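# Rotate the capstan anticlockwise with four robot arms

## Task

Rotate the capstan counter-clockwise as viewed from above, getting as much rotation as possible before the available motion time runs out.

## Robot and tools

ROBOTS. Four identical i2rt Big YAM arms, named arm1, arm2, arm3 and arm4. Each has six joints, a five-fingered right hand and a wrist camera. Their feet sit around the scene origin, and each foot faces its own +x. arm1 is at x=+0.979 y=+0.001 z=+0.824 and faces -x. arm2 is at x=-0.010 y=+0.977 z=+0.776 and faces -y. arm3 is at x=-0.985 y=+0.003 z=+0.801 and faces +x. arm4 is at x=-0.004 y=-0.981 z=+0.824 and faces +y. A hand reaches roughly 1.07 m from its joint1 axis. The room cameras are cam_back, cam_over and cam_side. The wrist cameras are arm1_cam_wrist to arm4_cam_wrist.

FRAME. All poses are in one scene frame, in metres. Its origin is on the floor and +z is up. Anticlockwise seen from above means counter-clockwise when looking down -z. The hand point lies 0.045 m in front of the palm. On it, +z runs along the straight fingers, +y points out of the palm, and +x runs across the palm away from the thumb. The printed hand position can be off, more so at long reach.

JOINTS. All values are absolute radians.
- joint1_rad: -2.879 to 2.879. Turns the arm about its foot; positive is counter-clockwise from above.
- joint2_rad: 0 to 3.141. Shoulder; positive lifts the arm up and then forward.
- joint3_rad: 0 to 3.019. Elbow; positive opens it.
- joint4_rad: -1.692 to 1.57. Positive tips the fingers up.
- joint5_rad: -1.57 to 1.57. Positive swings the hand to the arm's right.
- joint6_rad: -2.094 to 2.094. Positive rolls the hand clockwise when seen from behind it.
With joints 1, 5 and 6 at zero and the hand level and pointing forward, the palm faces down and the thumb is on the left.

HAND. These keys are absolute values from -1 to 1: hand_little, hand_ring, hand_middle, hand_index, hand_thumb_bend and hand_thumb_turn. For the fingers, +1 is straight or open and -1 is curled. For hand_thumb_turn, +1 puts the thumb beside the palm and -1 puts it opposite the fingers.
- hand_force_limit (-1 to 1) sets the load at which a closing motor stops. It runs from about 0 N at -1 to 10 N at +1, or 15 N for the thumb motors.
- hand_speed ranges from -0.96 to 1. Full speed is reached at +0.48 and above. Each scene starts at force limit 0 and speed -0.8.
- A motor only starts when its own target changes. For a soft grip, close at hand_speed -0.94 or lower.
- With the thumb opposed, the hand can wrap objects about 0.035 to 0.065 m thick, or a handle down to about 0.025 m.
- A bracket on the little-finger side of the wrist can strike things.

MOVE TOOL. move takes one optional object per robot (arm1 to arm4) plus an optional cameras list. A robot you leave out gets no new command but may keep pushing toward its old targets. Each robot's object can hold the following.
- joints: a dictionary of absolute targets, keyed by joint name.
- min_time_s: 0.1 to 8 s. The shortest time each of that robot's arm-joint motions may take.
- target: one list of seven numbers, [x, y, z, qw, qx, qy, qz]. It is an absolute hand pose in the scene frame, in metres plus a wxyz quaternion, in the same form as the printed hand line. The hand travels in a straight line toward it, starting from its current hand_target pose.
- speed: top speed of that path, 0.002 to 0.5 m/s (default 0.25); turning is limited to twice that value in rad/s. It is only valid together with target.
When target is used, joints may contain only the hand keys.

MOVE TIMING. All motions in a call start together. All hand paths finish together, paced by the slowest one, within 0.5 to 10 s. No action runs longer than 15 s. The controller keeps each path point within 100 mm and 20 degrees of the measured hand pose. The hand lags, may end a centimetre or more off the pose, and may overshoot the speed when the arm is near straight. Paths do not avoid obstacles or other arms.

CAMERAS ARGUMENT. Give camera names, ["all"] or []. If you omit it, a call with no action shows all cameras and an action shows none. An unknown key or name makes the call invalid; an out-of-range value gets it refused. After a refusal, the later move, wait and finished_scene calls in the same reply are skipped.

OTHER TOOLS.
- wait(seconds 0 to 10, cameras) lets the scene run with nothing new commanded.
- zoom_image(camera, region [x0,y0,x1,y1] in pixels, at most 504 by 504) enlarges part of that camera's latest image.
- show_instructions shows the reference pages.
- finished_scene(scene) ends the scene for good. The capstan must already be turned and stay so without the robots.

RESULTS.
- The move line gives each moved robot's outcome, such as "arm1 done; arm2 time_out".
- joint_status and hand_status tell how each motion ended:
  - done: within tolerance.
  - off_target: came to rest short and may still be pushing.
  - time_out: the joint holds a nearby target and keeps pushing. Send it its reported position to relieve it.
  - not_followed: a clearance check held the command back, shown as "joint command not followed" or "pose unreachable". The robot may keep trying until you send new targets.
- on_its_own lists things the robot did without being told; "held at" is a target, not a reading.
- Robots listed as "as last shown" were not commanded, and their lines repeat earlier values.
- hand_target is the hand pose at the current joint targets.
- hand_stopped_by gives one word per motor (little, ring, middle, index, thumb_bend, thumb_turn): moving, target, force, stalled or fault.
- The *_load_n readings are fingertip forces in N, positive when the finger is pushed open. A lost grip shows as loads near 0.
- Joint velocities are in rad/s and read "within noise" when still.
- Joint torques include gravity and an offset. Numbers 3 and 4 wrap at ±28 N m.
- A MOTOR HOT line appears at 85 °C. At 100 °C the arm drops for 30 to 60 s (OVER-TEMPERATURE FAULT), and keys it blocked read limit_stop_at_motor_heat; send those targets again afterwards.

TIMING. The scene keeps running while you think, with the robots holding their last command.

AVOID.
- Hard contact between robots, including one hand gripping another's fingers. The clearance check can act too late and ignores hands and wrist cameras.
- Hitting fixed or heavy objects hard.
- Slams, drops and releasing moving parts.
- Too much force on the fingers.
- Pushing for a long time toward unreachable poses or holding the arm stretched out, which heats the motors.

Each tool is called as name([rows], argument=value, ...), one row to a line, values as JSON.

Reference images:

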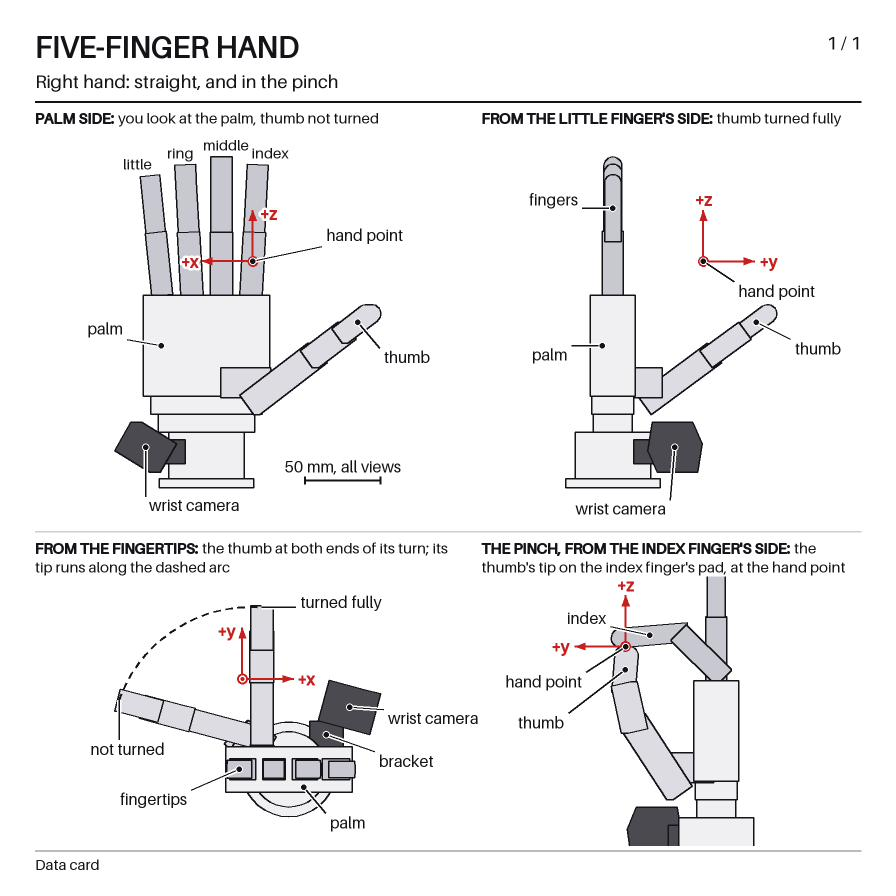

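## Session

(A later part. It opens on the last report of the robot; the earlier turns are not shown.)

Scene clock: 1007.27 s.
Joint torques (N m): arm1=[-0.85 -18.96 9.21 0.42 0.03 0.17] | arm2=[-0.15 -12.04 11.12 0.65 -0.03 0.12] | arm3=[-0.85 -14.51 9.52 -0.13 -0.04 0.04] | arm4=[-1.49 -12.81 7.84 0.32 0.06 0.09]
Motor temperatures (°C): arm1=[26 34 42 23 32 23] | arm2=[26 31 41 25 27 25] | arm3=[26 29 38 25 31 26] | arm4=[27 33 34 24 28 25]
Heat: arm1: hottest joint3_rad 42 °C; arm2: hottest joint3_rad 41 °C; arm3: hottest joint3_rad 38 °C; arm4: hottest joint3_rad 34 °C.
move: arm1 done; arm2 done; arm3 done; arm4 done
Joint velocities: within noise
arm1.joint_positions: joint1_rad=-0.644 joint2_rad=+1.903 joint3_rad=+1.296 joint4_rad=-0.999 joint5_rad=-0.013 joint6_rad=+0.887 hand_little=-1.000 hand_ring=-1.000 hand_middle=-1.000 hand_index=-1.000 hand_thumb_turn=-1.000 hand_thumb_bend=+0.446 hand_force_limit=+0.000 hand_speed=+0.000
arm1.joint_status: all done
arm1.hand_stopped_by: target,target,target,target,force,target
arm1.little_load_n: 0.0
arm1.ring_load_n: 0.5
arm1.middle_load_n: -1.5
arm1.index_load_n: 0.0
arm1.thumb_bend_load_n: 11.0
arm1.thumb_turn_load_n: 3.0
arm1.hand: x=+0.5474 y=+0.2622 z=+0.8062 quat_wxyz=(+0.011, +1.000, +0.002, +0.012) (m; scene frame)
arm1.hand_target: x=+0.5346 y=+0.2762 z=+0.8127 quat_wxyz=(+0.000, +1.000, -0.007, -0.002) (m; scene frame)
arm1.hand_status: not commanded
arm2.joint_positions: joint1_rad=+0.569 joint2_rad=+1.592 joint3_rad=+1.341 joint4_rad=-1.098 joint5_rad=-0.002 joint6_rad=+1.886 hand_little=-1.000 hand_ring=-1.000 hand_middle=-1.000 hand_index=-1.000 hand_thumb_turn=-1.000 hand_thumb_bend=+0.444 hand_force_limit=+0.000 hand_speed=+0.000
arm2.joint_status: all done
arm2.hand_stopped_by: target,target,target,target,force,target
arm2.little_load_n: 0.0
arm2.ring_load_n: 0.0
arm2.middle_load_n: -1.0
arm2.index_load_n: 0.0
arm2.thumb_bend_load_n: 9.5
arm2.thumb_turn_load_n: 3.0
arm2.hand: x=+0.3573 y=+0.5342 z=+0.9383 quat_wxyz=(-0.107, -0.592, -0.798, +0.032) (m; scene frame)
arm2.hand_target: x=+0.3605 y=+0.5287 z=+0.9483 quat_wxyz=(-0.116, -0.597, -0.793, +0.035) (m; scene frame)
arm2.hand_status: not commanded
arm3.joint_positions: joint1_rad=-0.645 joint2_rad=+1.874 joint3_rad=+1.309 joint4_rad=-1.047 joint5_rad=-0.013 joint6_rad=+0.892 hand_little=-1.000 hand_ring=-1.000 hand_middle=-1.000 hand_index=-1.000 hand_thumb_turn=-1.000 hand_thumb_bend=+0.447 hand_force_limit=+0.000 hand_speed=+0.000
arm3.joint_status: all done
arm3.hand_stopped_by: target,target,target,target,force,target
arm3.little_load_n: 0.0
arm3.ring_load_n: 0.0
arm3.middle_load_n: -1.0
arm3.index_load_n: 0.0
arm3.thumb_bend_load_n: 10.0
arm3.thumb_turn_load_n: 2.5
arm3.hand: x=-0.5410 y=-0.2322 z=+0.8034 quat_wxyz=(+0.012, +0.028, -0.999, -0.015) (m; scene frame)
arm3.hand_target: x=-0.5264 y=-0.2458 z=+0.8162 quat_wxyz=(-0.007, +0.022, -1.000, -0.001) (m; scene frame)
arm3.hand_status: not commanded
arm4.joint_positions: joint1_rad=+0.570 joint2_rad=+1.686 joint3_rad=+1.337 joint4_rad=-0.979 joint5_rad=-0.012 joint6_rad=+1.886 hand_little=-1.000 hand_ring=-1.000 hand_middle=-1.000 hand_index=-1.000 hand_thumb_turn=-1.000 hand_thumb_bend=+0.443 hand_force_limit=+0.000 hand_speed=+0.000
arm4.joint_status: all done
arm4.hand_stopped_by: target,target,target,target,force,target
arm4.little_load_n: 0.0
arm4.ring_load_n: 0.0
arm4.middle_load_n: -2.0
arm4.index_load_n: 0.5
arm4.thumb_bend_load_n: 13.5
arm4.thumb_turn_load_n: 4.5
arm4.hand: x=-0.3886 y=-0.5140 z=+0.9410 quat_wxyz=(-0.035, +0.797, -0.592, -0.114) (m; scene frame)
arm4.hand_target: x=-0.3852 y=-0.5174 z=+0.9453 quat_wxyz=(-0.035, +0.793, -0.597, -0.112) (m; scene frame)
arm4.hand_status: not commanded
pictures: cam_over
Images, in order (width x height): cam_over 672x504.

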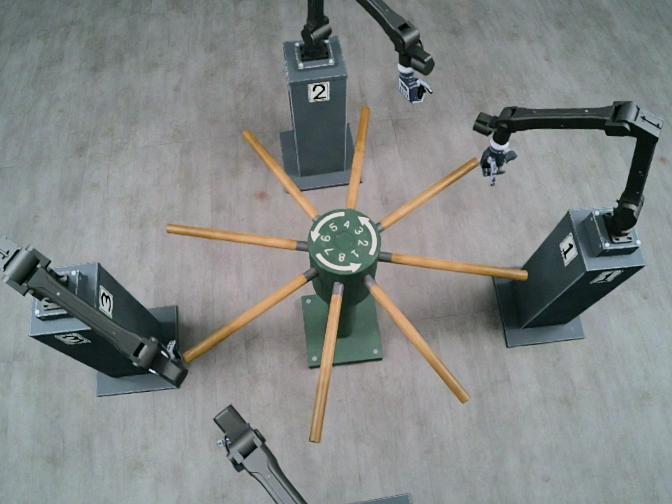

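move(arm1={"joints":{"joint1_rad":0.57,"joint2_rad":1.67,"joint3_rad":1.33,"joint4_rad":-0.99,"joint6_rad":1.9}}, arm3={"joints":{"joint1_rad":0.57,"joint2_rad":1.63,"joint3_rad":1.345,"joint4_rad":-1.04,"joint6_rad":1.9}}, arm2={"joints":{"joint1_rad":-0.65,"joint2_rad":1.83,"joint6_rad":0.9}}, arm4={"joints":{"joint1_rad":-0.65,"joint2_rad":1.91,"joint6_rad":0.9}})

move(arm1={"joints":{"joint1_rad":-0.65,"joint2_rad":1.91,"joint6_rad":0.9}}, arm3={"joints":{"joint1_rad":-0.65,"joint2_rad":1.87,"joint6_rad":0.9}}, arm2={"joints":{"joint1_rad":0.57,"joint2_rad":1.59,"joint3_rad":1.36,"joint4_rad":-1.10,"joint6_rad":1.9}}, arm4={"joints":{"joint1_rad":0.57,"joint2_rad":1.67,"joint3_rad":1.33,"joint4_rad":-0.99,"joint6_rad":1.9}})

move(arm1={"joints":{"joint1_rad":0.57,"joint2_rad":1.67,"joint3_rad":1.33,"joint4_rad":-0.99,"joint6_rad":1.9}}, arm3={"joints":{"joint1_rad":0.57,"joint2_rad":1.63,"joint3_rad":1.345,"joint4_rad":-1.04,"joint6_rad":1.9}}, arm2={"joints":{"joint1_rad":-0.65,"joint2_rad":1.83,"joint6_rad":0.9}}, arm4={"joints":{"joint1_rad":-0.65,"joint2_rad":1.91,"joint6_rad":0.9}})

move(arm1={"joints":{"joint1_rad":-0.65,"joint2_rad":1.91,"joint6_rad":0.9}}, arm3={"joints":{"joint1_rad":-0.65,"joint2_rad":1.87,"joint6_rad":0.9}}, arm2={"joints":{"joint1_rad":0.57,"joint2_rad":1.59,"joint3_rad":1.36,"joint4_rad":-1.10,"joint6_rad":1.9}}, arm4={"joints":{"joint1_rad":0.57,"joint2_rad":1.67,"joint3_rad":1.33,"joint4_rad":-0.99,"joint6_rad":1.9}}, cameras=["cam_over"])

Scene clock: 1031.83 s.
Joint torques (N m): arm1=[-0.38 -18.61 8.39 0.42 0.11 0.18] | arm2=[0.38 -13.63 11.54 0.51 -0.01 0.11] | arm3=[-0.62 -12.57 9.17 0.03 0 0.05] | arm4=[-0.97 -13.63 10.06 0.54 0.02 0.1]
Motor temperatures (°C): arm1=[26 34 43 23 29 23] | arm2=[26 31 41 25 26 25] | arm3=[26 29 38 25 29 26] | arm4=[27 33 34 24 27 25]
Heat: arm1: hottest joint3_rad 43 °C; arm2: hottest joint3_rad 41 °C; arm3: hottest joint3_rad 38 °C; arm4: hottest joint3_rad 34 °C.
move: arm1 done; arm2 done; arm3 done; arm4 done
Joint velocities: within noise
arm1.joint_positions: joint1_rad=+0.573 joint2_rad=+1.675 joint3_rad=+1.327 joint4_rad=-0.985 joint5_rad=-0.017 joint6_rad=+1.888 hand_little=-1.000 hand_ring=-1.000 hand_middle=-1.000 hand_index=-1.000 hand_thumb_turn=-1.000 hand_thumb_bend=+0.446 hand_force_limit=+0.000 hand_speed=+0.000
arm1.joint_status: all done
arm1.hand_stopped_by: target,target,target,target,force,target
arm1.little_load_n: 0.0
arm1.ring_load_n: 0.0
arm1.middle_load_n: -1.5
arm1.index_load_n: 0.0
arm1.thumb_bend_load_n: 11.0
arm1.thumb_turn_load_n: 3.0
arm1.hand: x=+0.4909 y=-0.3492 z=+0.9386 quat_wxyz=(+0.052, +0.987, +0.110, -0.101) (m; scene frame)
arm1.hand_target: x=+0.4890 y=-0.3473 z=+0.9425 quat_wxyz=(+0.052, +0.988, +0.103, -0.103) (m; scene frame)
arm1.hand_status: not commanded
arm2.joint_positions: joint1_rad=-0.657 joint2_rad=+1.830 joint3_rad=+1.319 joint4_rad=-1.109 joint5_rad=-0.002 joint6_rad=+0.887 hand_little=-1.000 hand_ring=-1.000 hand_middle=-1.000 hand_index=-1.000 hand_thumb_turn=-1.000 hand_thumb_bend=+0.444 hand_force_limit=+0.000 hand_speed=+0.000
arm2.joint_status: all done
arm2.hand_stopped_by: target,target,target,target,force,target
arm2.little_load_n: 0.0
arm2.ring_load_n: 0.0
arm2.middle_load_n: -1.0
arm2.index_load_n: 0.0
arm2.thumb_bend_load_n: 9.5
arm2.thumb_turn_load_n: 3.0
arm2.hand: x=-0.2395 y=+0.5387 z=+0.7993 quat_wxyz=(+0.001, -0.682, -0.731, -0.026) (m; scene frame)
arm2.hand_target: x=-0.2486 y=+0.5196 z=+0.8117 quat_wxyz=(-0.002, -0.685, -0.729, -0.002) (m; scene frame)
arm2.hand_status: not commanded
arm3.joint_positions: joint1_rad=+0.572 joint2_rad=+1.631 joint3_rad=+1.330 joint4_rad=-1.039 joint5_rad=-0.015 joint6_rad=+1.892 hand_little=-1.000 hand_ring=-1.000 hand_middle=-1.000 hand_index=-1.000 hand_thumb_turn=-1.000 hand_thumb_bend=+0.447 hand_force_limit=+0.000 hand_speed=+0.000
arm3.joint_status: all done
arm3.hand_stopped_by: target,target,target,target,force,target
arm3.little_load_n: 0.5
arm3.ring_load_n: 0.0
arm3.middle_load_n: -1.0
arm3.index_load_n: 0.0
arm3.thumb_bend_load_n: 10.0
arm3.thumb_turn_load_n: 2.5
arm3.hand: x=-0.5279 y=+0.3719 z=+0.9419 quat_wxyz=(-0.101, +0.136, -0.984, -0.055) (m; scene frame)
arm3.hand_target: x=-0.5225 y=+0.3738 z=+0.9494 quat_wxyz=(-0.107, +0.131, -0.984, -0.058) (m; scene frame)
arm3.hand_status: not commanded
arm4.joint_positions: joint1_rad=-0.655 joint2_rad=+1.915 joint3_rad=+1.290 joint4_rad=-1.001 joint5_rad=-0.010 joint6_rad=+0.886 hand_little=-1.000 hand_ring=-1.000 hand_middle=-1.000 hand_index=-1.000 hand_thumb_turn=-1.000 hand_thumb_bend=+0.443 hand_force_limit=+0.000 hand_speed=+0.000
arm4.joint_status: all done
arm4.hand_stopped_by: target,target,target,target,force,target
arm4.little_load_n: 0.0
arm4.ring_load_n: 0.0
arm4.middle_load_n: -2.0
arm4.index_load_n: 0.0
arm4.thumb_bend_load_n: 13.5
arm4.thumb_turn_load_n: 5.0
arm4.hand: x=+0.2279 y=-0.5390 z=+0.7992 quat_wxyz=(+0.026, +0.730, -0.683, +0.001) (m; scene frame)
arm4.hand_target: x=+0.2394 y=-0.5183 z=+0.8132 quat_wxyz=(-0.002, +0.727, -0.686, -0.002) (m; scene frame)
arm4.hand_status: not commanded
pictures: none

Scene clock: 1033.97 s.
Joint torques (N m): arm1=[-0.85 -18.96 9.21 0.42 0.03 0.17] | arm2=[-0.03 -11.93 11.17 0.69 -0.04 0.11] | arm3=[-0.79 -14.39 9.47 -0.18 -0.04 0.03] | arm4=[-1.44 -12.92 7.82 0.23 0.07 0.08]
Motor temperatures (°C): arm1=[26 34 43 23 30 23] | arm2=[26 31 41 25 26 25] | arm3=[26 29 38 25 30 26] | arm4=[27 33 34 24 27 25]
Heat: arm1: hottest joint3_rad 43 °C; arm2: hottest joint3_rad 41 °C; arm3: hottest joint3_rad 38 °C; arm4: hottest joint3_rad 34 °C.
move: arm1 done; arm2 done; arm3 done; arm4 done
Joint velocities: within noise
arm1.joint_positions: joint1_rad=-0.644 joint2_rad=+1.903 joint3_rad=+1.296 joint4_rad=-0.999 joint5_rad=-0.013 joint6_rad=+0.887 hand_little=-1.000 hand_ring=-1.000 hand_middle=-1.000 hand_index=-1.000 hand_thumb_turn=-1.000 hand_thumb_bend=+0.446 hand_force_limit=+0.000 hand_speed=+0.000
arm1.joint_status: all done
arm1.hand_stopped_by: target,target,target,target,force,target
arm1.little_load_n: 0.0
arm1.ring_load_n: 0.0
arm1.middle_load_n: -1.0
arm1.index_load_n: 0.0
arm1.thumb_bend_load_n: 11.0
arm1.thumb_turn_load_n: 3.0
arm1.hand: x=+0.5475 y=+0.2621 z=+0.8061 quat_wxyz=(+0.011, +1.000, +0.002, +0.012) (m; scene frame)
arm1.hand_target: x=+0.5346 y=+0.2761 z=+0.8127 quat_wxyz=(+0.000, +1.000, -0.007, -0.002) (m; scene frame)
arm1.hand_status: not commanded
arm2.joint_positions: joint1_rad=+0.570 joint2_rad=+1.592 joint3_rad=+1.341 joint4_rad=-1.099 joint5_rad=-0.002 joint6_rad=+1.886 hand_little=-1.000 hand_ring=-1.000 hand_middle=-1.000 hand_index=-1.000 hand_thumb_turn=-1.000 hand_thumb_bend=+0.444 hand_force_limit=+0.000 hand_speed=+0.000
arm2.joint_status: all done
arm2.hand_stopped_by: target,target,target,target,force,target
arm2.little_load_n: 0.0
arm2.ring_load_n: 0.0
arm2.middle_load_n: -1.0
arm2.index_load_n: 0.0
arm2.thumb_bend_load_n: 9.5
arm2.thumb_turn_load_n: 3.0
arm2.hand: x=+0.3573 y=+0.5346 z=+0.9383 quat_wxyz=(-0.106, -0.592, -0.798, +0.032) (m; scene frame)
arm2.hand_target: x=+0.3606 y=+0.5287 z=+0.9482 quat_wxyz=(-0.116, -0.597, -0.793, +0.035) (m; scene frame)
arm2.hand_status: not commanded
arm3.joint_positions: joint1_rad=-0.644 joint2_rad=+1.874 joint3_rad=+1.309 joint4_rad=-1.046 joint5_rad=-0.013 joint6_rad=+0.892 hand_little=-1.000 hand_ring=-1.000 hand_middle=-1.000 hand_index=-1.000 hand_thumb_turn=-1.000 hand_thumb_bend=+0.447 hand_force_limit=+0.000 hand_speed=+0.000
arm3.joint_status: all done
arm3.hand_stopped_by: target,target,target,target,force,target
arm3.little_load_n: 0.0
arm3.ring_load_n: 0.0
arm3.middle_load_n: -1.0
arm3.index_load_n: 0.0
arm3.thumb_bend_load_n: 9.5
arm3.thumb_turn_load_n: 2.5
arm3.hand: x=-0.5409 y=-0.2321 z=+0.8034 quat_wxyz=(+0.012, +0.028, -0.999, -0.015) (m; scene frame)
arm3.hand_target: x=-0.5263 y=-0.2458 z=+0.8161 quat_wxyz=(-0.007, +0.022, -1.000, -0.001) (m; scene frame)
arm3.hand_status: not commanded
arm4.joint_positions: joint1_rad=+0.569 joint2_rad=+1.686 joint3_rad=+1.338 joint4_rad=-0.979 joint5_rad=-0.012 joint6_rad=+1.886 hand_little=-1.000 hand_ring=-1.000 hand_middle=-1.000 hand_index=-1.000 hand_thumb_turn=-1.000 hand_thumb_bend=+0.443 hand_force_limit=+0.000 hand_speed=+0.000
arm4.joint_status: all done
arm4.hand_stopped_by: target,target,target,target,force,target
arm4.little_load_n: 0.0
arm4.ring_load_n: 0.0
arm4.middle_load_n: -1.5
arm4.index_load_n: 0.0
arm4.thumb_bend_load_n: 13.5
arm4.thumb_turn_load_n: 4.5
arm4.hand: x=-0.3885 y=-0.5137 z=+0.9411 quat_wxyz=(-0.035, +0.797, -0.592, -0.114) (m; scene frame)
arm4.hand_target: x=-0.3851 y=-0.5172 z=+0.9454 quat_wxyz=(-0.035, +0.793, -0.598, -0.112) (m; scene frame)
arm4.hand_status: not commanded
pictures: none

Scene clock: 1036.00 s.
Joint torques (N m): arm1=[-0.44 -18.61 8.4 0.43 0.1 0.18] | arm2=[0.32 -13.57 11.51 0.53 0 0.11] | arm3=[-0.67 -12.4 9.22 0.02 0.02 0.03] | arm4=[-1.03 -13.33 10.19 0.47 0.02 0.05]
Motor temperatures (°C): arm1=[26 34 42 23 30 23] | arm2=[26 31 41 25 27 25] | arm3=[26 29 38 25 30 26] | arm4=[27 33 34 24 27 25]
Heat: arm1: hottest joint3_rad 42 °C; arm2: hottest joint3_rad 41 °C; arm3: hottest joint3_rad 38 °C; arm4: hottest joint3_rad 34 °C.
move: arm1 done; arm2 done; arm3 done; arm4 done
Joint velocities: within noise
arm1.joint_positions: joint1_rad=+0.573 joint2_rad=+1.675 joint3_rad=+1.327 joint4_rad=-0.985 joint5_rad=-0.016 joint6_rad=+1.888 hand_little=-1.000 hand_ring=-1.000 hand_middle=-1.000 hand_index=-1.000 hand_thumb_turn=-1.000 hand_thumb_bend=+0.446 hand_force_limit=+0.000 hand_speed=+0.000
arm1.joint_status: all done
arm1.hand_stopped_by: target,target,target,target,force,target
arm1.little_load_n: 0.0
arm1.ring_load_n: 0.0
arm1.middle_load_n: -1.0
arm1.index_load_n: 0.0
arm1.thumb_bend_load_n: 11.0
arm1.thumb_turn_load_n: 3.0
arm1.hand: x=+0.4908 y=-0.3491 z=+0.9388 quat_wxyz=(+0.052, +0.987, +0.110, -0.101) (m; scene frame)
arm1.hand_target: x=+0.4887 y=-0.3473 z=+0.9426 quat_wxyz=(+0.052, +0.988, +0.103, -0.103) (m; scene frame)
arm1.hand_status: not commanded
arm2.joint_positions: joint1_rad=-0.656 joint2_rad=+1.830 joint3_rad=+1.319 joint4_rad=-1.108 joint5_rad=-0.002 joint6_rad=+0.887 hand_little=-1.000 hand_ring=-1.000 hand_middle=-1.000 hand_index=-1.000 hand_thumb_turn=-1.000 hand_thumb_bend=+0.444 hand_force_limit=+0.000 hand_speed=+0.000
arm2.joint_status: all done
arm2.hand_stopped_by: target,target,target,target,force,target
arm2.little_load_n: 0.0
arm2.ring_load_n: 0.0
arm2.middle_load_n: -1.0
arm2.index_load_n: 0.0
arm2.thumb_bend_load_n: 9.5
arm2.thumb_turn_load_n: 3.0
arm2.hand: x=-0.2392 y=+0.5384 z=+0.7993 quat_wxyz=(+0.001, -0.682, -0.731, -0.026) (m; scene frame)
arm2.hand_target: x=-0.2487 y=+0.5194 z=+0.8119 quat_wxyz=(-0.002, -0.685, -0.728, -0.002) (m; scene frame)
arm2.hand_status: not commanded
arm3.joint_positions: joint1_rad=+0.572 joint2_rad=+1.631 joint3_rad=+1.330 joint4_rad=-1.040 joint5_rad=-0.015 joint6_rad=+1.892 hand_little=-1.000 hand_ring=-1.000 hand_middle=-1.000 hand_index=-1.000 hand_thumb_turn=-1.000 hand_thumb_bend=+0.447 hand_force_limit=+0.000 hand_speed=+0.000
arm3.joint_status: all done
arm3.hand_stopped_by: target,target,target,target,force,target
arm3.little_load_n: 0.0
arm3.ring_load_n: 0.0
arm3.middle_load_n: -1.5
arm3.index_load_n: 0.0
arm3.thumb_bend_load_n: 10.0
arm3.thumb_turn_load_n: 2.5
arm3.hand: x=-0.5282 y=+0.3717 z=+0.9416 quat_wxyz=(-0.100, +0.136, -0.984, -0.055) (m; scene frame)
arm3.hand_target: x=-0.5225 y=+0.3736 z=+0.9494 quat_wxyz=(-0.107, +0.131, -0.984, -0.058) (m; scene frame)
arm3.hand_status: not commanded
arm4.joint_positions: joint1_rad=-0.655 joint2_rad=+1.915 joint3_rad=+1.290 joint4_rad=-1.001 joint5_rad=-0.010 joint6_rad=+0.886 hand_little=-1.000 hand_ring=-1.000 hand_middle=-1.000 hand_index=-1.000 hand_thumb_turn=-1.000 hand_thumb_bend=+0.443 hand_force_limit=+0.000 hand_speed=+0.000
arm4.joint_status: all done
arm4.hand_stopped_by: target,target,target,target,force,target
arm4.little_load_n: 0.0
arm4.ring_load_n: 0.0
arm4.middle_load_n: -2.0
arm4.index_load_n: 0.0
arm4.thumb_bend_load_n: 13.5
arm4.thumb_turn_load_n: 4.5
arm4.hand: x=+0.2277 y=-0.5389 z=+0.7992 quat_wxyz=(+0.026, +0.730, -0.683, +0.001) (m; scene frame)
arm4.hand_target: x=+0.2393 y=-0.5181 z=+0.8134 quat_wxyz=(-0.002, +0.727, -0.686, -0.002) (m; scene frame)
arm4.hand_status: not commanded
pictures: none

Scene clock: 1038.13 s.
Joint torques (N m): arm1=[-0.79 -18.96 9.21 0.42 0.03 0.17] | arm2=[0.03 -12.04 11.11 0.66 -0.04 0.11] | arm3=[-0.97 -14.21 9.46 -0.2 -0.03 0.03] | arm4=[-1.44 -13.27 7.76 0.23 0.05 0.09]
Motor temperatures (°C): arm1=[26 34 42 23 31 23] | arm2=[26 31 41 25 27 25] | arm3=[26 29 38 25 30 26] | arm4=[27 33 34 24 27 25]
Heat: arm1: hottest joint3_rad 42 °C; arm2: hottest joint3_rad 41 °C; arm3: hottest joint3_rad 38 °C; arm4: hottest joint3_rad 34 °C.
move: arm1 done; arm2 done; arm3 done; arm4 done
Joint velocities: within noise
arm1.joint_positions: joint1_rad=-0.644 joint2_rad=+1.903 joint3_rad=+1.296 joint4_rad=-0.998 joint5_rad=-0.013 joint6_rad=+0.888 hand_little=-1.000 hand_ring=-1.000 hand_middle=-1.000 hand_index=-1.000 hand_thumb_turn=-1.000 hand_thumb_bend=+0.446 hand_force_limit=+0.000 hand_speed=+0.000
arm1.joint_status: all done
arm1.hand_stopped_by: target,target,target,target,force,target
arm1.little_load_n: 0.0
arm1.ring_load_n: 0.0
arm1.middle_load_n: -1.5
arm1.index_load_n: 0.0
arm1.thumb_bend_load_n: 11.0
arm1.thumb_turn_load_n: 3.0
arm1.hand: x=+0.5473 y=+0.2623 z=+0.8062 quat_wxyz=(+0.011, +1.000, +0.002, +0.012) (m; scene frame)
arm1.hand_target: x=+0.5344 y=+0.2763 z=+0.8128 quat_wxyz=(+0.000, +1.000, -0.008, -0.003) (m; scene frame)
arm1.hand_status: not commanded
arm2.joint_positions: joint1_rad=+0.570 joint2_rad=+1.592 joint3_rad=+1.341 joint4_rad=-1.098 joint5_rad=-0.002 joint6_rad=+1.886 hand_little=-1.000 hand_ring=-1.000 hand_middle=-1.000 hand_index=-1.000 hand_thumb_turn=-1.000 hand_thumb_bend=+0.444 hand_force_limit=+0.000 hand_speed=+0.000
arm2.joint_status: all done
arm2.hand_stopped_by: target,target,target,target,force,target
arm2.little_load_n: 0.0
arm2.ring_load_n: 0.0
arm2.middle_load_n: -1.0
arm2.index_load_n: 0.0
arm2.thumb_bend_load_n: 9.5
arm2.thumb_turn_load_n: 3.0
arm2.hand: x=+0.3576 y=+0.5345 z=+0.9385 quat_wxyz=(-0.107, -0.592, -0.798, +0.032) (m; scene frame)
arm2.hand_target: x=+0.3606 y=+0.5289 z=+0.9482 quat_wxyz=(-0.116, -0.596, -0.794, +0.035) (m; scene frame)
arm2.hand_status: not commanded
arm3.joint_positions: joint1_rad=-0.645 joint2_rad=+1.874 joint3_rad=+1.309 joint4_rad=-1.047 joint5_rad=-0.013 joint6_rad=+0.892 hand_little=-1.000 hand_ring=-1.000 hand_middle=-1.000 hand_index=-1.000 hand_thumb_turn=-1.000 hand_thumb_bend=+0.447 hand_force_limit=+0.000 hand_speed=+0.000
arm3.joint_status: all done
arm3.hand_stopped_by: target,target,target,target,force,target
arm3.little_load_n: 0.0
arm3.ring_load_n: 0.0
arm3.middle_load_n: -1.0
arm3.index_load_n: 0.0
arm3.thumb_bend_load_n: 9.5
arm3.thumb_turn_load_n: 2.5
arm3.hand: x=-0.5410 y=-0.2322 z=+0.8034 quat_wxyz=(+0.012, +0.028, -0.999, -0.015) (m; scene frame)
arm3.hand_target: x=-0.5265 y=-0.2458 z=+0.8162 quat_wxyz=(-0.007, +0.021, -1.000, -0.001) (m; scene frame)
arm3.hand_status: not commanded
arm4.joint_positions: joint1_rad=+0.569 joint2_rad=+1.686 joint3_rad=+1.338 joint4_rad=-0.979 joint5_rad=-0.012 joint6_rad=+1.886 hand_little=-1.000 hand_ring=-1.000 hand_middle=-1.000 hand_index=-1.000 hand_thumb_turn=-1.000 hand_thumb_bend=+0.443 hand_force_limit=+0.000 hand_speed=+0.000
arm4.joint_status: all done
arm4.hand_stopped_by: target,target,target,target,force,target
arm4.little_load_n: 0.0
arm4.ring_load_n: 0.0
arm4.middle_load_n: -2.0
arm4.index_load_n: 0.0
arm4.thumb_bend_load_n: 14.0
arm4.thumb_turn_load_n: 5.0
arm4.hand: x=-0.3885 y=-0.5137 z=+0.9411 quat_wxyz=(-0.035, +0.797, -0.592, -0.114) (m; scene frame)
arm4.hand_target: x=-0.3853 y=-0.5173 z=+0.9454 quat_wxyz=(-0.035, +0.793, -0.597, -0.112) (m; scene frame)
arm4.hand_status: not commanded
pictures: cam_over
Images, in order (width x height): cam_over 672x504.

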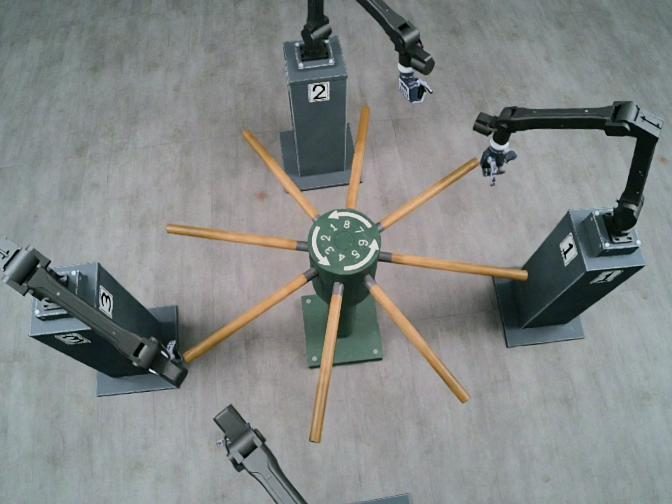

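finished_scene(scene=1)

The scene is finished: the task was done.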